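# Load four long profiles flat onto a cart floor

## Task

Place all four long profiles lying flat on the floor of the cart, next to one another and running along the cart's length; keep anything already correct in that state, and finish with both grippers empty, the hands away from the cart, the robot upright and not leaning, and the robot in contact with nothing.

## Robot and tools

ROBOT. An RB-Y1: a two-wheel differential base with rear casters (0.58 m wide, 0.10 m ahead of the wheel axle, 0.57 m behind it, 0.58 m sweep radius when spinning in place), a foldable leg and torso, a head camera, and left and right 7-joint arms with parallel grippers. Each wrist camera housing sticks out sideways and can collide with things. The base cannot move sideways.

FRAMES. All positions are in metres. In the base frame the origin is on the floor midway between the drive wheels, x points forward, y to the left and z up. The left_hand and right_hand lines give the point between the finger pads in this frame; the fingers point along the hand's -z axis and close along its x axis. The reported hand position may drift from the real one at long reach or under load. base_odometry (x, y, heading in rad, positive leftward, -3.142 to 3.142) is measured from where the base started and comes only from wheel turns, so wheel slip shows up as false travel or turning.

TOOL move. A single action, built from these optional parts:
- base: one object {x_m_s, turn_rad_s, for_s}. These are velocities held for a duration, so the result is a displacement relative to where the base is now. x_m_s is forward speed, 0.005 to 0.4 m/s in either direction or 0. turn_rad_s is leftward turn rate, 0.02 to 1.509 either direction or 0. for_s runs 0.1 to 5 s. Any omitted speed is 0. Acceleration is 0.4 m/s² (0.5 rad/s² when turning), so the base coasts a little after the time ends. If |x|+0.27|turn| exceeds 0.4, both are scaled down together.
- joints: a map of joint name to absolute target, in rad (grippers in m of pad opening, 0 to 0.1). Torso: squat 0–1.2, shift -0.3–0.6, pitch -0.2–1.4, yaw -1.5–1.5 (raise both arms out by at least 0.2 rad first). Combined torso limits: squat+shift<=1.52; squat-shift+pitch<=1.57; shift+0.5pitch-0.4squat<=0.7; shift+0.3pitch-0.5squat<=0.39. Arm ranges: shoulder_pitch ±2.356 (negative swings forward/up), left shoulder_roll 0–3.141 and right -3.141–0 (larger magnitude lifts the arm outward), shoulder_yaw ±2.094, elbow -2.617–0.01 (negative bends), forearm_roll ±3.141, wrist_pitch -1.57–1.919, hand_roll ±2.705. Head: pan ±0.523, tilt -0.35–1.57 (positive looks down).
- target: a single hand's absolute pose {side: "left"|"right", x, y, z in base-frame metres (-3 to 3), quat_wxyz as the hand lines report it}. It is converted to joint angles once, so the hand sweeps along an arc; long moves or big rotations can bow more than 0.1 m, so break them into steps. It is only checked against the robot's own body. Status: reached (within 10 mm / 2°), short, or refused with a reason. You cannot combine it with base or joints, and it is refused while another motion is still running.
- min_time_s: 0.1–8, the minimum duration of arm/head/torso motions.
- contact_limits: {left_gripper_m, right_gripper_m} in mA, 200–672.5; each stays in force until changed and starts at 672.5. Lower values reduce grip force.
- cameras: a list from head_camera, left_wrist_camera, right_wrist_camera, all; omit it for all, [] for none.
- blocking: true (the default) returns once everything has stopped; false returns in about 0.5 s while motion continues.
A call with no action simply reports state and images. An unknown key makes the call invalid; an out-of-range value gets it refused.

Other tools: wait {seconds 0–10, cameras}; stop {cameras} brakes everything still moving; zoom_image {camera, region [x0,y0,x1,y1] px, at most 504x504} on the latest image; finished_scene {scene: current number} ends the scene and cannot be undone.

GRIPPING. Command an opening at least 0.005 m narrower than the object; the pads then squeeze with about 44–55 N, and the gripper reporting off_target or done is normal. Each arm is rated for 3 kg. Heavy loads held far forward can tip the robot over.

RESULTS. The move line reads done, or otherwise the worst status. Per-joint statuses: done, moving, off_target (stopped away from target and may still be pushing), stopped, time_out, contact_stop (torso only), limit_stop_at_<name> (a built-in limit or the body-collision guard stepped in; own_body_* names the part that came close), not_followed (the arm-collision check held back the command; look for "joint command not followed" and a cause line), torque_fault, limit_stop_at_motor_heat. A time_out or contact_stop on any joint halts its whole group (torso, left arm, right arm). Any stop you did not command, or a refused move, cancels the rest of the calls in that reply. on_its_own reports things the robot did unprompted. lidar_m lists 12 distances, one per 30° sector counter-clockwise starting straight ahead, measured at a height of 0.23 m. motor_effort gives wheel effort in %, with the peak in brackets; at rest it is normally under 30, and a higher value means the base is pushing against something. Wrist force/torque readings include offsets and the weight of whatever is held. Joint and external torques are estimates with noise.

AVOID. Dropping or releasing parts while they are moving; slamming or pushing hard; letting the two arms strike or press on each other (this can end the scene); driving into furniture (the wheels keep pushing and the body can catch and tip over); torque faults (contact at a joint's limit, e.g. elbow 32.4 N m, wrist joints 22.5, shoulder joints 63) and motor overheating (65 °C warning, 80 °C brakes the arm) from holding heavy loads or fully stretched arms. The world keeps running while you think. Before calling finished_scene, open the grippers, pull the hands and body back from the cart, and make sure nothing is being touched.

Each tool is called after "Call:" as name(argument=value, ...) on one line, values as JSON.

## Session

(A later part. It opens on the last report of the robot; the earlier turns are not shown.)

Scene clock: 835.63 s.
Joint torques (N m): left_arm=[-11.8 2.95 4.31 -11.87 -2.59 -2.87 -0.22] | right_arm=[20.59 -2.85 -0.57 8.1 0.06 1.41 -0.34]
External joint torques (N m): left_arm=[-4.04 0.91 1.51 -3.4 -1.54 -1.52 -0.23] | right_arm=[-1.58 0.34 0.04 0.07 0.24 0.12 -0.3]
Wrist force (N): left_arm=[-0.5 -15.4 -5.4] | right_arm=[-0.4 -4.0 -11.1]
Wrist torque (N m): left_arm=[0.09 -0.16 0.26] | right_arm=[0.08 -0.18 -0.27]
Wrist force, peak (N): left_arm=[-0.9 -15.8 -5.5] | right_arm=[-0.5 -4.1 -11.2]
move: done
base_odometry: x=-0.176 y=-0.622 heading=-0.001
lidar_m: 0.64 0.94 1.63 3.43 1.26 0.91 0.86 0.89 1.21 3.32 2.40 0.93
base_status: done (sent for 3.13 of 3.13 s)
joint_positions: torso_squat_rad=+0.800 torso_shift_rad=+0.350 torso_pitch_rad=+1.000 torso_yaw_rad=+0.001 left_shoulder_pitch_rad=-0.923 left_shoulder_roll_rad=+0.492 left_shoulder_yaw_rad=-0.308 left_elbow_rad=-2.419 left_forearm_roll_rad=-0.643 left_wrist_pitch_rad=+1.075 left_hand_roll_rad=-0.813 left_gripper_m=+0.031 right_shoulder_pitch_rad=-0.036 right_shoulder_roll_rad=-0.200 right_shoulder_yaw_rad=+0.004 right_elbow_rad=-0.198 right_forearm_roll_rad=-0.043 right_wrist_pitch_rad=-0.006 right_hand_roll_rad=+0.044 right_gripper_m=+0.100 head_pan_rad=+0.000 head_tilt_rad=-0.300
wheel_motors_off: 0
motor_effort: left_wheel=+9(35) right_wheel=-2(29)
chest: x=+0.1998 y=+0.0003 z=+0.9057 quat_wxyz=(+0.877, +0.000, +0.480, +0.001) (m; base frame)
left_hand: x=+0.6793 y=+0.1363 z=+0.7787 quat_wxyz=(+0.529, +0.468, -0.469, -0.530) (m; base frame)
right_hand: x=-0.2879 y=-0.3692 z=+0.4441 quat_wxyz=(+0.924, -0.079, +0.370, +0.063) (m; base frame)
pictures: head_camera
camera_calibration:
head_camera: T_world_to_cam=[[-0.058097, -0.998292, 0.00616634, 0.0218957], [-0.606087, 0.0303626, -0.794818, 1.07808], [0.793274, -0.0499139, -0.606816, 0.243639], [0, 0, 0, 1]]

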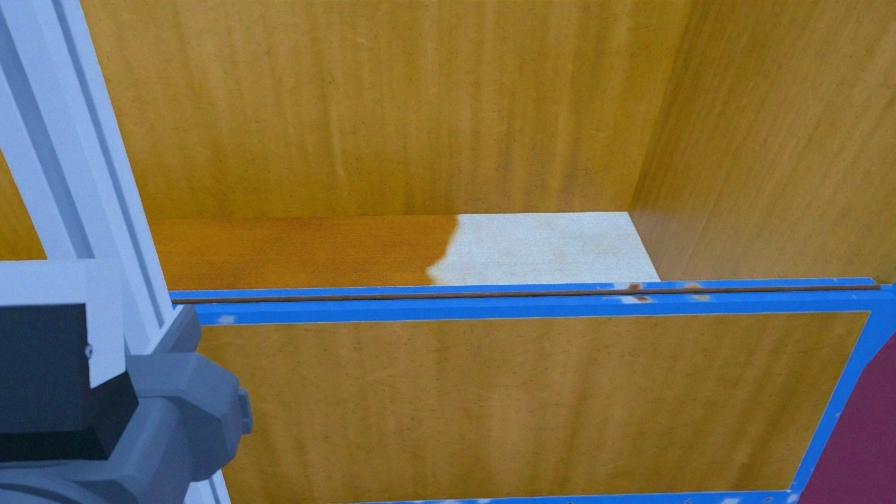

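Call:
move(target={"side":"left","x":0.68,"y":0.12,"z":0.82,"quat_wxyz":[0.68,0.26,-0.62,-0.29]}, min_time_s=2.5, cameras=[])

Call:
move(target={"side":"left","x":0.68,"y":0.11,"z":0.85,"quat_wxyz":[0.81,0,-0.585,0]}, min_time_s=2.5, cameras=[])

Call:
move(target={"side":"left","x":0.72,"y":0.092,"z":0.78,"quat_wxyz":[0.935,0,-0.354,0]}, min_time_s=2.5, cameras=[])

Call:
move(base={"x_m_s":0.15,"for_s":3.27}, joints={"head_tilt_rad":0.1}, cameras=["head_camera"])

Scene clock: 847.97 s.
Joint torques (N m): left_arm=[-13.07 -2.33 0.83 -11.59 -1.12 -4.04 0.33] | right_arm=[20.57 -3.32 0.32 7.87 -0.12 1.5 -0.25]
External joint torques (N m): left_arm=[-4.79 -1.48 0.8 -3.59 -0.58 -2.31 0.35] | right_arm=[-1.6 -0.13 0.93 -0.16 0.06 0.21 -0.21]
Wrist force (N): left_arm=[-11.4 -11.5 -4.8] | right_arm=[-0.5 -4.0 -10.8]
Wrist torque (N m): left_arm=[0.04 -0.38 0.32] | right_arm=[0.07 -0.20 -0.28]
Wrist force, peak (N): left_arm=[-10.6 -12.5 -5.2] | right_arm=[-0.4 -4.0 -11.2]
move: done
base_odometry: x=-0.176 y=-0.622 heading=-0.001
lidar_m: 0.89 0.94 1.62 3.44 1.26 0.92 0.86 0.90 1.23 3.32 2.41 0.92
joint_positions: torso_squat_rad=+0.800 torso_shift_rad=+0.350 torso_pitch_rad=+1.000 torso_yaw_rad=+0.001 left_shoulder_pitch_rad=-0.969 left_shoulder_roll_rad=+0.173 left_shoulder_yaw_rad=-0.208 left_elbow_rad=-2.470 left_forearm_roll_rad=-0.574 left_wrist_pitch_rad=+1.030 left_hand_roll_rad=-0.431 left_gripper_m=+0.031 right_shoulder_pitch_rad=-0.036 right_shoulder_roll_rad=-0.200 right_shoulder_yaw_rad=+0.004 right_elbow_rad=-0.198 right_forearm_roll_rad=-0.043 right_wrist_pitch_rad=-0.006 right_hand_roll_rad=+0.044 right_gripper_m=+0.100 head_pan_rad=+0.000 head_tilt_rad=-0.300
joint_status: all done
wheel_motors_off: 0
motor_effort: left_wheel=+9(11) right_wheel=+0(4)
chest: x=+0.1998 y=+0.0003 z=+0.9057 quat_wxyz=(+0.877, +0.000, +0.480, +0.001) (m; base frame)
left_hand: x=+0.6799 y=+0.1200 z=+0.8189 quat_wxyz=(+0.681, +0.260, -0.619, -0.291) (m; base frame)
left_hand_status: reached (checked arc, planned for 2.5 s): 1 mm and 0.2 deg off.
right_hand: x=-0.2879 y=-0.3692 z=+0.4441 quat_wxyz=(+0.924, -0.079, +0.370, +0.063) (m; base frame)
pictures: none

Scene clock: 850.80 s.
Joint torques (N m): left_arm=[-15.76 -3.26 -0.94 -8.61 -0.21 -3.93 0.36] | right_arm=[20.64 -2.94 -0.29 8.27 0.06 1.37 -0.24]
External joint torques (N m): left_arm=[-4.73 -1.45 0.37 -3.1 -0.09 -2.14 0.41] | right_arm=[-1.53 0.25 0.32 0.23 0.24 0.08 -0.2]
Wrist force (N): left_arm=[-15.7 -0.2 -8.0] | right_arm=[-0.4 -3.9 -10.7]
Wrist torque (N m): left_arm=[-0.33 -0.48 0.38] | right_arm=[0.08 -0.19 -0.27]
Wrist force, peak (N): left_arm=[-16.0 -1.5 -8.0] | right_arm=[-0.4 -4.1 -11.3]
move: done
base_odometry: x=-0.176 y=-0.622 heading=-0.001
lidar_m: 0.88 0.93 1.63 3.44 1.26 0.92 0.87 0.90 1.23 3.32 2.41 0.92
joint_positions: torso_squat_rad=+0.800 torso_shift_rad=+0.350 torso_pitch_rad=+1.000 torso_yaw_rad=+0.001 left_shoulder_pitch_rad=-1.286 left_shoulder_roll_rad=+0.000 left_shoulder_yaw_rad=-0.122 left_elbow_rad=-2.512 left_forearm_roll_rad=-0.515 left_wrist_pitch_rad=+1.517 left_hand_roll_rad=+0.069 left_gripper_m=+0.031 right_shoulder_pitch_rad=-0.036 right_shoulder_roll_rad=-0.200 right_shoulder_yaw_rad=+0.004 right_elbow_rad=-0.198 right_forearm_roll_rad=-0.043 right_wrist_pitch_rad=-0.006 right_hand_roll_rad=+0.044 right_gripper_m=+0.100 head_pan_rad=+0.000 head_tilt_rad=-0.300
joint_status: all done
wheel_motors_off: 0
motor_effort: left_wheel=+9(11) right_wheel=-2(4)
chest: x=+0.1998 y=+0.0003 z=+0.9057 quat_wxyz=(+0.877, +0.000, +0.480, +0.001) (m; base frame)
left_hand: x=+0.6795 y=+0.1099 z=+0.8492 quat_wxyz=(+0.809, +0.000, -0.587, -0.001) (m; base frame)
left_hand_status: reached (checked arc, planned for 2.5 s): 1 mm and 0.3 deg off.
right_hand: x=-0.2879 y=-0.3692 z=+0.4441 quat_wxyz=(+0.924, -0.079, +0.370, +0.063) (m; base frame)
pictures: none

Scene clock: 853.63 s.
Joint torques (N m): left_arm=[-21.81 -0.68 -2.04 -8.16 0.13 -2.83 -0.22] | right_arm=[20.92 -2.84 -0.23 8.3 -0.02 1.25 -0.38]
External joint torques (N m): left_arm=[-5.49 -0.66 -0.02 -2.23 0.19 -1.53 -0.18] | right_arm=[-1.25 0.35 0.39 0.27 0.16 -0.04 -0.35]
Wrist force (N): left_arm=[-11.5 -0.6 -14.2] | right_arm=[-0.5 -4.0 -10.8]
Wrist torque (N m): left_arm=[-0.26 -0.45 0.28] | right_arm=[0.08 -0.19 -0.28]
Wrist force, peak (N): left_arm=[-14.4 -0.3 -11.8] | right_arm=[-0.5 -4.2 -11.2]
move: done
base_odometry: x=-0.176 y=-0.622 heading=-0.001
lidar_m: 0.89 0.93 1.61 3.43 1.26 0.92 0.86 0.90 1.22 3.33 2.41 0.93
joint_positions: torso_squat_rad=+0.800 torso_shift_rad=+0.350 torso_pitch_rad=+1.000 torso_yaw_rad=+0.001 left_shoulder_pitch_rad=-1.650 left_shoulder_roll_rad=+0.000 left_shoulder_yaw_rad=+0.112 left_elbow_rad=-2.064 left_forearm_roll_rad=-0.416 left_wrist_pitch_rad=+1.919 left_hand_roll_rad=+0.051 left_gripper_m=+0.031 right_shoulder_pitch_rad=-0.036 right_shoulder_roll_rad=-0.200 right_shoulder_yaw_rad=+0.004 right_elbow_rad=-0.198 right_forearm_roll_rad=-0.043 right_wrist_pitch_rad=-0.006 right_hand_roll_rad=+0.044 right_gripper_m=+0.100 head_pan_rad=+0.000 head_tilt_rad=-0.300
joint_status: all done
wheel_motors_off: 0
motor_effort: left_wheel=+10(11) right_wheel=-3(5)
chest: x=+0.1998 y=+0.0003 z=+0.9057 quat_wxyz=(+0.877, +0.000, +0.480, +0.001) (m; base frame)
left_hand: x=+0.7197 y=+0.0922 z=+0.7791 quat_wxyz=(+0.935, +0.000, -0.353, +0.000) (m; base frame)
left_hand_status: reached (checked arc, planned for 2.5 s): 1 mm and 0.1 deg off.
right_hand: x=-0.2879 y=-0.3692 z=+0.4441 quat_wxyz=(+0.924, -0.079, +0.370, +0.063) (m; base frame)
pictures: none

Scene clock: 857.57 s.
Joint torques (N m): left_arm=[-20.89 -1.02 -2.16 -8.39 -0.01 -2.57 0.01] | right_arm=[21.06 -3.16 -0.14 8.4 0.02 1.54 -0.14]
External joint torques (N m): left_arm=[-4.57 -0.99 -0.13 -2.46 0.05 -1.27 0.04] | right_arm=[-1.12 0.02 0.47 0.37 0.2 0.25 -0.1]
Wrist force (N): left_arm=[-11.7 -0.1 -14.2] | right_arm=[-0.5 -4.0 -10.8]
Wrist torque (N m): left_arm=[-0.27 -0.51 0.26] | right_arm=[0.09 -0.19 -0.27]
Wrist force, peak (N): left_arm=[-11.3 -0.4 -15.7] | right_arm=[-0.7 -4.0 -11.3]
move: done
base_odometry: x=+0.314 y=-0.623 heading=-0.001
lidar_m: 0.40 0.41 0.58 4.69 1.96 1.43 1.35 1.40 1.91 4.85 0.55 0.41
base_status: done (sent for 3.27 of 3.27 s)
joint_positions: torso_squat_rad=+0.800 torso_shift_rad=+0.350 torso_pitch_rad=+1.001 torso_yaw_rad=+0.001 left_shoulder_pitch_rad=-1.651 left_shoulder_roll_rad=+0.000 left_shoulder_yaw_rad=+0.112 left_elbow_rad=-2.064 left_forearm_roll_rad=-0.416 left_wrist_pitch_rad=+1.919 left_hand_roll_rad=+0.051 left_gripper_m=+0.031 right_shoulder_pitch_rad=-0.036 right_shoulder_roll_rad=-0.200 right_shoulder_yaw_rad=+0.004 right_elbow_rad=-0.198 right_forearm_roll_rad=-0.043 right_wrist_pitch_rad=-0.006 right_hand_roll_rad=+0.044 right_gripper_m=+0.100 head_pan_rad=+0.000 head_tilt_rad=+0.100
joint_status: all done
wheel_motors_off: 0
motor_effort: left_wheel=+0(42) right_wheel=-3(27)
chest: x=+0.1999 y=+0.0003 z=+0.9056 quat_wxyz=(+0.877, +0.000, +0.480, +0.001) (m; base frame)
left_hand: x=+0.7198 y=+0.0921 z=+0.7790 quat_wxyz=(+0.936, +0.000, -0.353, +0.000) (m; base frame)
right_hand: x=-0.2878 y=-0.3692 z=+0.4440 quat_wxyz=(+0.924, -0.079, +0.370, +0.063) (m; base frame)
pictures: head_camera
camera_calibration:
head_camera: T_world_to_cam=[[-0.050854, -0.998293, 0.0287275, -0.00329891], [-0.867874, 0.0299405, -0.495882, 0.880151], [0.494175, -0.0501494, -0.867915, 0.616982], [0, 0, 0, 1]]

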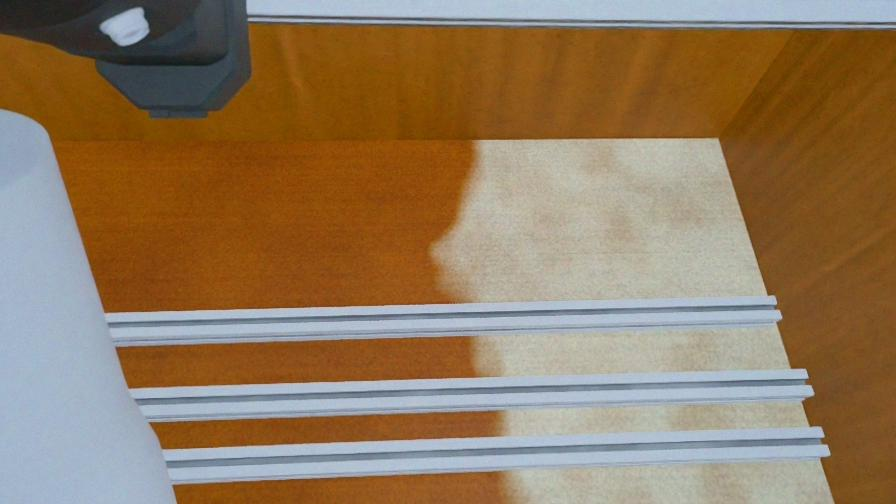

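Call:
move(target={"side":"left","x":0.68,"y":0.097,"z":0.62,"quat_wxyz":[0.983,0,-0.184,0]}, min_time_s=2, cameras=[])

Call:
move(target={"side":"left","x":0.63,"y":0.099,"z":0.50,"quat_wxyz":[0.996,0,-0.087,0]}, min_time_s=2, cameras=["head_camera"])

Call:
move(target={"side":"left","x":0.525,"y":0.10,"z":0.42,"quat_wxyz":[0.999,0,-0.04,0]}, min_time_s=2, cameras=["head_camera"])

Scene clock: 865.93 s.
Joint torques (N m): left_arm=[-18.32 0.41 -2.54 -10.06 0.01 -1.61 0.44] | right_arm=[21.19 -3.02 -0.26 8.37 0.08 1.38 -0.19]
External joint torques (N m): left_arm=[-3.22 0.95 -0.5 -2.25 0.08 -0.87 0.45] | right_arm=[-0.98 0.16 0.35 0.34 0.26 0.09 -0.15]
Wrist force (N): left_arm=[-6.8 -0.4 -17.1] | right_arm=[-0.6 -4.1 -10.7]
Wrist torque (N m): left_arm=[-0.27 -0.37 0.27] | right_arm=[0.09 -0.19 -0.28]
Wrist force, peak (N): left_arm=[-7.2 -0.2 -18.1] | right_arm=[-0.6 -4.2 -11.1]
move: done
base_odometry: x=+0.314 y=-0.623 heading=-0.001
lidar_m: 0.40 0.42 0.59 4.69 1.96 1.43 1.35 1.40 1.93 4.85 0.56 0.42
joint_positions: torso_squat_rad=+0.800 torso_shift_rad=+0.350 torso_pitch_rad=+1.001 torso_yaw_rad=+0.001 left_shoulder_pitch_rad=-1.422 left_shoulder_roll_rad=+0.002 left_shoulder_yaw_rad=+0.139 left_elbow_rad=-1.851 left_forearm_roll_rad=-0.291 left_wrist_pitch_rad=+1.842 left_hand_roll_rad=+0.131 left_gripper_m=+0.031 right_shoulder_pitch_rad=-0.036 right_shoulder_roll_rad=-0.200 right_shoulder_yaw_rad=+0.004 right_elbow_rad=-0.198 right_forearm_roll_rad=-0.043 right_wrist_pitch_rad=-0.006 right_hand_roll_rad=+0.044 right_gripper_m=+0.100 head_pan_rad=+0.000 head_tilt_rad=+0.100
joint_status: all done
wheel_motors_off: 0
motor_effort: left_wheel=+1(1) right_wheel=-3(5)
chest: x=+0.1999 y=+0.0003 z=+0.9056 quat_wxyz=(+0.877, +0.000, +0.480, +0.001) (m; base frame)
left_hand: x=+0.6795 y=+0.0970 z=+0.6194 quat_wxyz=(+0.983, +0.000, -0.183, +0.000) (m; base frame)
left_hand_status: reached (checked arc, planned for 2.0 s): 1 mm and 0.1 deg off.
right_hand: x=-0.2878 y=-0.3692 z=+0.4440 quat_wxyz=(+0.924, -0.079, +0.370, +0.063) (m; base frame)
pictures: none

Scene clock: 868.27 s.
Joint torques (N m): left_arm=[-16.25 -0.02 -3.7 -10.95 -0.01 -1.1 0.46] | right_arm=[20.91 -2.98 0.13 8.43 0.06 1.59 -0.31]
External joint torques (N m): left_arm=[-2.91 1.1 -1.9 -2.51 0.03 -0.7 0.47] | right_arm=[-1.26 0.2 0.74 0.4 0.24 0.3 -0.27]
Wrist force (N): left_arm=[-3.4 0.1 -18.3] | right_arm=[-0.3 -3.7 -10.9]
Wrist torque (N m): left_arm=[-0.31 -0.26 0.28] | right_arm=[0.06 -0.18 -0.27]
Wrist force, peak (N): left_arm=[-3.7 -0.2 -18.9] | right_arm=[-0.4 -4.1 -11.1]
move: done
base_odometry: x=+0.314 y=-0.623 heading=-0.001
lidar_m: 0.39 0.42 0.59 4.70 1.95 1.43 1.34 1.40 1.93 4.84 0.57 0.43
joint_positions: torso_squat_rad=+0.800 torso_shift_rad=+0.350 torso_pitch_rad=+1.001 torso_yaw_rad=+0.001 left_shoulder_pitch_rad=-1.260 left_shoulder_roll_rad=+0.008 left_shoulder_yaw_rad=+0.130 left_elbow_rad=-1.630 left_forearm_roll_rad=-0.215 left_wrist_pitch_rad=+1.665 left_hand_roll_rad=+0.192 left_gripper_m=+0.031 right_shoulder_pitch_rad=-0.036 right_shoulder_roll_rad=-0.200 right_shoulder_yaw_rad=+0.004 right_elbow_rad=-0.198 right_forearm_roll_rad=-0.043 right_wrist_pitch_rad=-0.006 right_hand_roll_rad=+0.044 right_gripper_m=+0.100 head_pan_rad=+0.000 head_tilt_rad=+0.100
joint_status: all done
wheel_motors_off: 0
motor_effort: left_wheel=+0(1) right_wheel=-3(5)
chest: x=+0.1999 y=+0.0003 z=+0.9056 quat_wxyz=(+0.877, +0.000, +0.480, +0.001) (m; base frame)
left_hand: x=+0.6295 y=+0.0991 z=+0.4995 quat_wxyz=(+0.996, +0.000, -0.086, +0.000) (m; base frame)
left_hand_status: reached (checked arc, planned for 2.0 s): 1 mm and 0.1 deg off.
right_hand: x=-0.2878 y=-0.3692 z=+0.4440 quat_wxyz=(+0.924, -0.079, +0.370, +0.063) (m; base frame)
pictures: head_camera
camera_calibration:
head_camera: T_world_to_cam=[[-0.0508541, -0.998293, 0.0287272, -0.00329881], [-0.867872, 0.0299406, -0.495885, 0.880152], [0.494179, -0.0501493, -0.867913, 0.616982], [0, 0, 0, 1]]

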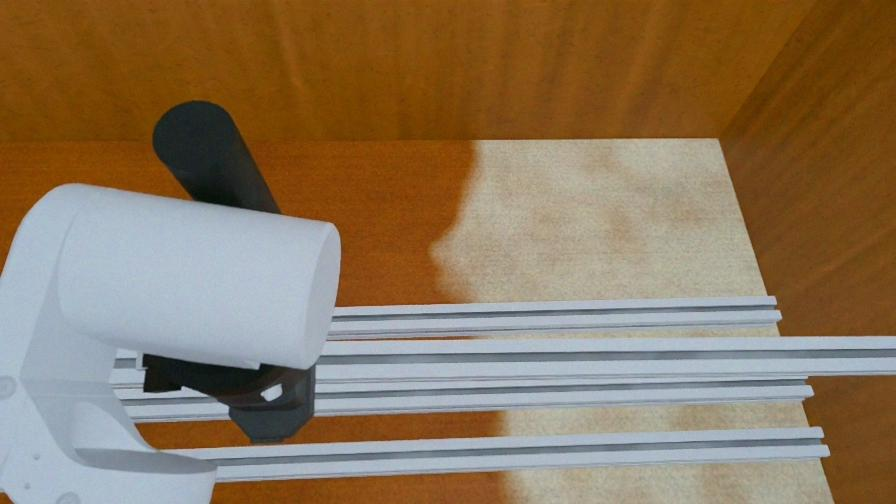

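Scene clock: 870.60 s.
Joint torques (N m): left_arm=[-9.85 -3.6 -3.51 -11.23 -0.08 -0.5 0.59] | right_arm=[21.15 -3.03 0 8.32 -0.05 1.24 -0.36]
External joint torques (N m): left_arm=[-1.64 -0.87 -1.93 -2.95 -0.06 -0.28 0.59] | right_arm=[-1.03 0.15 0.61 0.28 0.13 -0.05 -0.32]
Wrist force (N): left_arm=[-2.0 -0.1 -18.1] | right_arm=[-0.5 -3.8 -11.1]
Wrist torque (N m): left_arm=[-0.44 -0.18 0.25] | right_arm=[0.06 -0.20 -0.29]
Wrist force, peak (N): left_arm=[-3.0 -0.2 -18.7] | right_arm=[-0.5 -4.0 -11.3]
move: done
base_odometry: x=+0.314 y=-0.623 heading=-0.001
lidar_m: 0.40 0.42 0.59 4.69 1.96 1.43 1.35 1.39 1.91 4.85 0.57 0.42
joint_positions: torso_squat_rad=+0.800 torso_shift_rad=+0.350 torso_pitch_rad=+1.001 torso_yaw_rad=+0.001 left_shoulder_pitch_rad=-0.938 left_shoulder_roll_rad=+0.002 left_shoulder_yaw_rad=-0.017 left_elbow_rad=-1.681 left_forearm_roll_rad=-0.183 left_wrist_pitch_rad=+1.518 left_hand_roll_rad=+0.279 left_gripper_m=+0.031 right_shoulder_pitch_rad=-0.036 right_shoulder_roll_rad=-0.200 right_shoulder_yaw_rad=+0.004 right_elbow_rad=-0.198 right_forearm_roll_rad=-0.043 right_wrist_pitch_rad=-0.006 right_hand_roll_rad=+0.044 right_gripper_m=+0.100 head_pan_rad=+0.000 head_tilt_rad=+0.100
joint_status: all done
wheel_motors_off: 0
motor_effort: left_wheel=+0(1) right_wheel=-3(4)
chest: x=+0.1999 y=+0.0003 z=+0.9056 quat_wxyz=(+0.877, +0.000, +0.480, +0.001) (m; base frame)
left_hand: x=+0.5244 y=+0.1005 z=+0.4200 quat_wxyz=(+0.999, +0.000, -0.039, +0.000) (m; base frame)
left_hand_status: reached (checked arc, planned for 2.0 s): 1 mm and 0.1 deg off.
right_hand: x=-0.2878 y=-0.3692 z=+0.4440 quat_wxyz=(+0.924, -0.079, +0.370, +0.063) (m; base frame)
pictures: head_camera
camera_calibration:
head_camera: T_world_to_cam=[[-0.050854, -0.998293, 0.0287272, -0.00329878], [-0.867872, 0.0299405, -0.495885, 0.880152], [0.494179, -0.0501492, -0.867913, 0.616982], [0, 0, 0, 1]]

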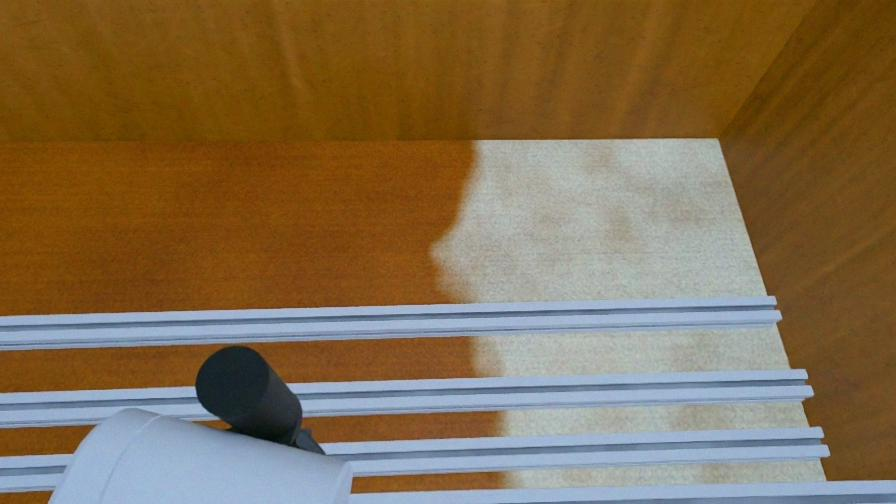

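Call:
move(target={"side":"left","x":0.52,"y":0.102,"z":0.37,"quat_wxyz":[1,0,0,0]}, min_time_s=1.5, cameras=[])

Call:
move(target={"side":"left","x":0.52,"y":0.102,"z":0.33,"quat_wxyz":[1,0,0,0]}, min_time_s=1.5, cameras=[])

Call:
move(joints={"head_pan_rad":-0.4,"head_tilt_rad":0.25}, cameras=["head_camera"])

Scene clock: 885.80 s.
Joint torques (N m): left_arm=[10.72 7.87 3.6 15.4 -0.67 -0.13 0.43] | right_arm=[20.21 -3.05 -0.04 8.35 0.06 1.35 -0.31]
External joint torques (N m): left_arm=[19.91 10.33 4.97 23.34 -0.68 -0.02 0.43] | right_arm=[-1.82 0.14 0.57 0.37 0.24 0.07 -0.28]
External joint torques when the fault began: left_arm=[20.52 15.82 8.25 32.39 -0.09 -0.72 0.7]
Wrist force (N): left_arm=[-1.5 -0.3 -18.1] | right_arm=[-0.4 -3.8 -11.1]
Wrist torque (N m): left_arm=[-0.26 -0.24 0.24] | right_arm=[0.05 -0.19 -0.28]
Wrist force, peak (N): left_arm=[-3.6 0.2 -21.3] | right_arm=[-1.1 -4.3 -11.3]
move: torque_fault
TORQUE FAULT: left_elbow_rad reached its load limit. The robot stopped for 10 seconds, dropped its targets and accepts commands again. The stop added 9.4 s to the call.
base_odometry: x=+0.314 y=-0.623 heading=-0.001
lidar_m: 0.40 0.43 0.59 4.69 1.96 1.42 1.35 1.41 1.91 4.86 0.56 0.42
joint_positions: torso_squat_rad=+0.801 torso_shift_rad=+0.347 torso_pitch_rad=+0.994 torso_yaw_rad=+0.002 left_shoulder_pitch_rad=-1.017 left_shoulder_roll_rad=+0.016 left_shoulder_yaw_rad=+0.015 left_elbow_rad=-1.444 left_forearm_roll_rad=-0.147 left_wrist_pitch_rad=+1.421 left_hand_roll_rad=+0.288 left_gripper_m=+0.031 right_shoulder_pitch_rad=-0.036 right_shoulder_roll_rad=-0.200 right_shoulder_yaw_rad=+0.004 right_elbow_rad=-0.198 right_forearm_roll_rad=-0.043 right_wrist_pitch_rad=-0.006 right_hand_roll_rad=+0.044 right_gripper_m=+0.100 head_pan_rad=+0.000 head_tilt_rad=+0.100
joint_status: left_elbow_rad torque_fault (moved +0.237 of +0.276); left_forearm_roll_rad torque_fault (moved +0.036 of +0.045); left_wrist_pitch_rad torque_fault (moved -0.097 of -0.121); the others done
wheel_motors_off: 0
on_its_own: left_elbow_rad is held at -1.438, not at your -1.404, since a torque_fault; left_forearm_roll_rad is held at -0.147, not at your -0.137, since a torque_fault; left_wrist_pitch_rad is held at +1.421, not at your +1.397, since a torque_fault
motor_effort: left_wheel=+10(38) right_wheel=+9(21)
chest: x=+0.1972 y=+0.0000 z=+0.9077 quat_wxyz=(+0.879, +0.000, +0.477, +0.001) (m; base frame)
left_hand: x=+0.5222 y=+0.0960 z=+0.3834 quat_wxyz=(+1.000, -0.001, -0.008, -0.005) (m; base frame)
left_hand_status: short (checked arc, planned for 1.5 s): torque_fault, 15 mm and 1.1 deg off.
right_hand: x=-0.2871 y=-0.3691 z=+0.4422 quat_wxyz=(+0.925, -0.078, +0.366, +0.063) (m; base frame)
pictures: none

not run: a stop that you did not command came earlier in this reply.

not run: a stop that you did not command came earlier in this reply.

Call:
move(target={"side":"left","x":0.525,"y":0.10,"z":0.43,"quat_wxyz":[0.999,0,-0.04,0]}, min_time_s=2, cameras=[])

Call:
move(target={"side":"left","x":0.66,"y":0.10,"z":0.52,"quat_wxyz":[0.99,0,-0.141,0]}, min_time_s=2, cameras=["head_camera"])

Scene clock: 903.37 s.
Joint torques (N m): left_arm=[-10.29 -4.07 -3.32 -11.36 -0.59 -0.02 -0.3] | right_arm=[20.78 -3.14 -0.32 8.28 0.08 1.38 -0.15]
External joint torques (N m): left_arm=[-2.01 -1.34 -1.74 -3.07 -0.57 0.19 -0.3] | right_arm=[-1.38 0.05 0.29 0.25 0.26 0.09 -0.11]
Wrist force (N): left_arm=[-2.0 -0.1 -18.2] | right_arm=[-0.3 -4.2 -11.1]
Wrist torque (N m): left_arm=[-0.35 -0.21 0.26] | right_arm=[0.11 -0.18 -0.27]
Wrist force, peak (N): left_arm=[-2.1 0.2 -19.0] | right_arm=[-0.4 -4.2 -11.2]
move: done
base_odometry: x=+0.314 y=-0.623 heading=-0.001
lidar_m: 0.40 0.42 0.58 4.70 1.95 1.43 1.35 1.40 1.92 4.85 0.57 0.41
joint_positions: torso_squat_rad=+0.800 torso_shift_rad=+0.350 torso_pitch_rad=+1.000 torso_yaw_rad=+0.001 left_shoulder_pitch_rad=-0.942 left_shoulder_roll_rad=+0.002 left_shoulder_yaw_rad=-0.018 left_elbow_rad=-1.694 left_forearm_roll_rad=-0.181 left_wrist_pitch_rad=+1.542 left_hand_roll_rad=+0.278 left_gripper_m=+0.031 right_shoulder_pitch_rad=-0.036 right_shoulder_roll_rad=-0.200 right_shoulder_yaw_rad=+0.004 right_elbow_rad=-0.198 right_forearm_roll_rad=-0.043 right_wrist_pitch_rad=-0.006 right_hand_roll_rad=+0.044 right_gripper_m=+0.100 head_pan_rad=+0.000 head_tilt_rad=+0.100
joint_status: all done
wheel_motors_off: 0
motor_effort: left_wheel=-6(10) right_wheel=+6(8)
chest: x=+0.1996 y=+0.0002 z=+0.9058 quat_wxyz=(+0.878, +0.000, +0.479, +0.001) (m; base frame)
left_hand: x=+0.5242 y=+0.0999 z=+0.4248 quat_wxyz=(+0.999, +0.000, -0.036, +0.000) (m; base frame)
left_hand_status: reached (checked arc, planned for 2.0 s): 5 mm and 0.5 deg off.
right_hand: x=-0.2878 y=-0.3692 z=+0.4439 quat_wxyz=(+0.924, -0.079, +0.369, +0.063) (m; base frame)
pictures: none

Scene clock: 905.70 s.
Joint torques (N m): left_arm=[-18.71 0.72 -0.87 -11.33 -0.03 -0.98 -0.05] | right_arm=[20.92 -2.72 -0.76 8.48 -0.19 1.55 -0.33]
External joint torques (N m): left_arm=[-4.83 1.1 0.16 -2.68 0.08 -0.4 -0.04] | right_arm=[-1.24 0.47 -0.15 0.45 -0.01 0.27 -0.29]
Wrist force (N): left_arm=[-5.1 0.1 -17.7] | right_arm=[-0.5 -4.1 -11.0]
Wrist torque (N m): left_arm=[-0.29 -0.27 0.23] | right_arm=[0.09 -0.21 -0.27]
Wrist force, peak (N): left_arm=[-5.3 0.3 -18.1] | right_arm=[-0.4 -4.2 -11.1]
move: done
base_odometry: x=+0.314 y=-0.623 heading=-0.001
lidar_m: 0.40 0.42 0.59 4.68 1.95 1.42 1.35 1.40 1.91 4.85 0.56 0.42
joint_positions: torso_squat_rad=+0.800 torso_shift_rad=+0.350 torso_pitch_rad=+1.000 torso_yaw_rad=+0.001 left_shoulder_pitch_rad=-1.281 left_shoulder_roll_rad=+0.078 left_shoulder_yaw_rad=+0.070 left_elbow_rad=-1.649 left_forearm_roll_rad=-0.171 left_wrist_pitch_rad=+1.618 left_hand_roll_rad=+0.251 left_gripper_m=+0.031 right_shoulder_pitch_rad=-0.036 right_shoulder_roll_rad=-0.200 right_shoulder_yaw_rad=+0.004 right_elbow_rad=-0.198 right_forearm_roll_rad=-0.043 right_wrist_pitch_rad=-0.006 right_hand_roll_rad=+0.044 right_gripper_m=+0.100 head_pan_rad=+0.000 head_tilt_rad=+0.100
joint_status: all done
wheel_motors_off: 0
motor_effort: left_wheel=-5(6) right_wheel=+4(8)
chest: x=+0.1997 y=+0.0002 z=+0.9057 quat_wxyz=(+0.878, +0.000, +0.480, +0.001) (m; base frame)
left_hand: x=+0.6592 y=+0.1001 z=+0.5193 quat_wxyz=(+0.990, +0.000, -0.140, +0.000) (m; base frame)
left_hand_status: reached (checked arc, planned for 2.0 s): 1 mm and 0.1 deg off.
right_hand: x=-0.2878 y=-0.3692 z=+0.4439 quat_wxyz=(+0.924, -0.079, +0.369, +0.063) (m; base frame)
pictures: head_camera
camera_calibration:
head_camera: T_world_to_cam=[[-0.0508898, -0.998297, 0.0285212, -0.00319543], [-0.86763, 0.0300496, -0.496301, 0.880374], [0.494599, -0.0500025, -0.867682, 0.616899], [0, 0, 0, 1]]

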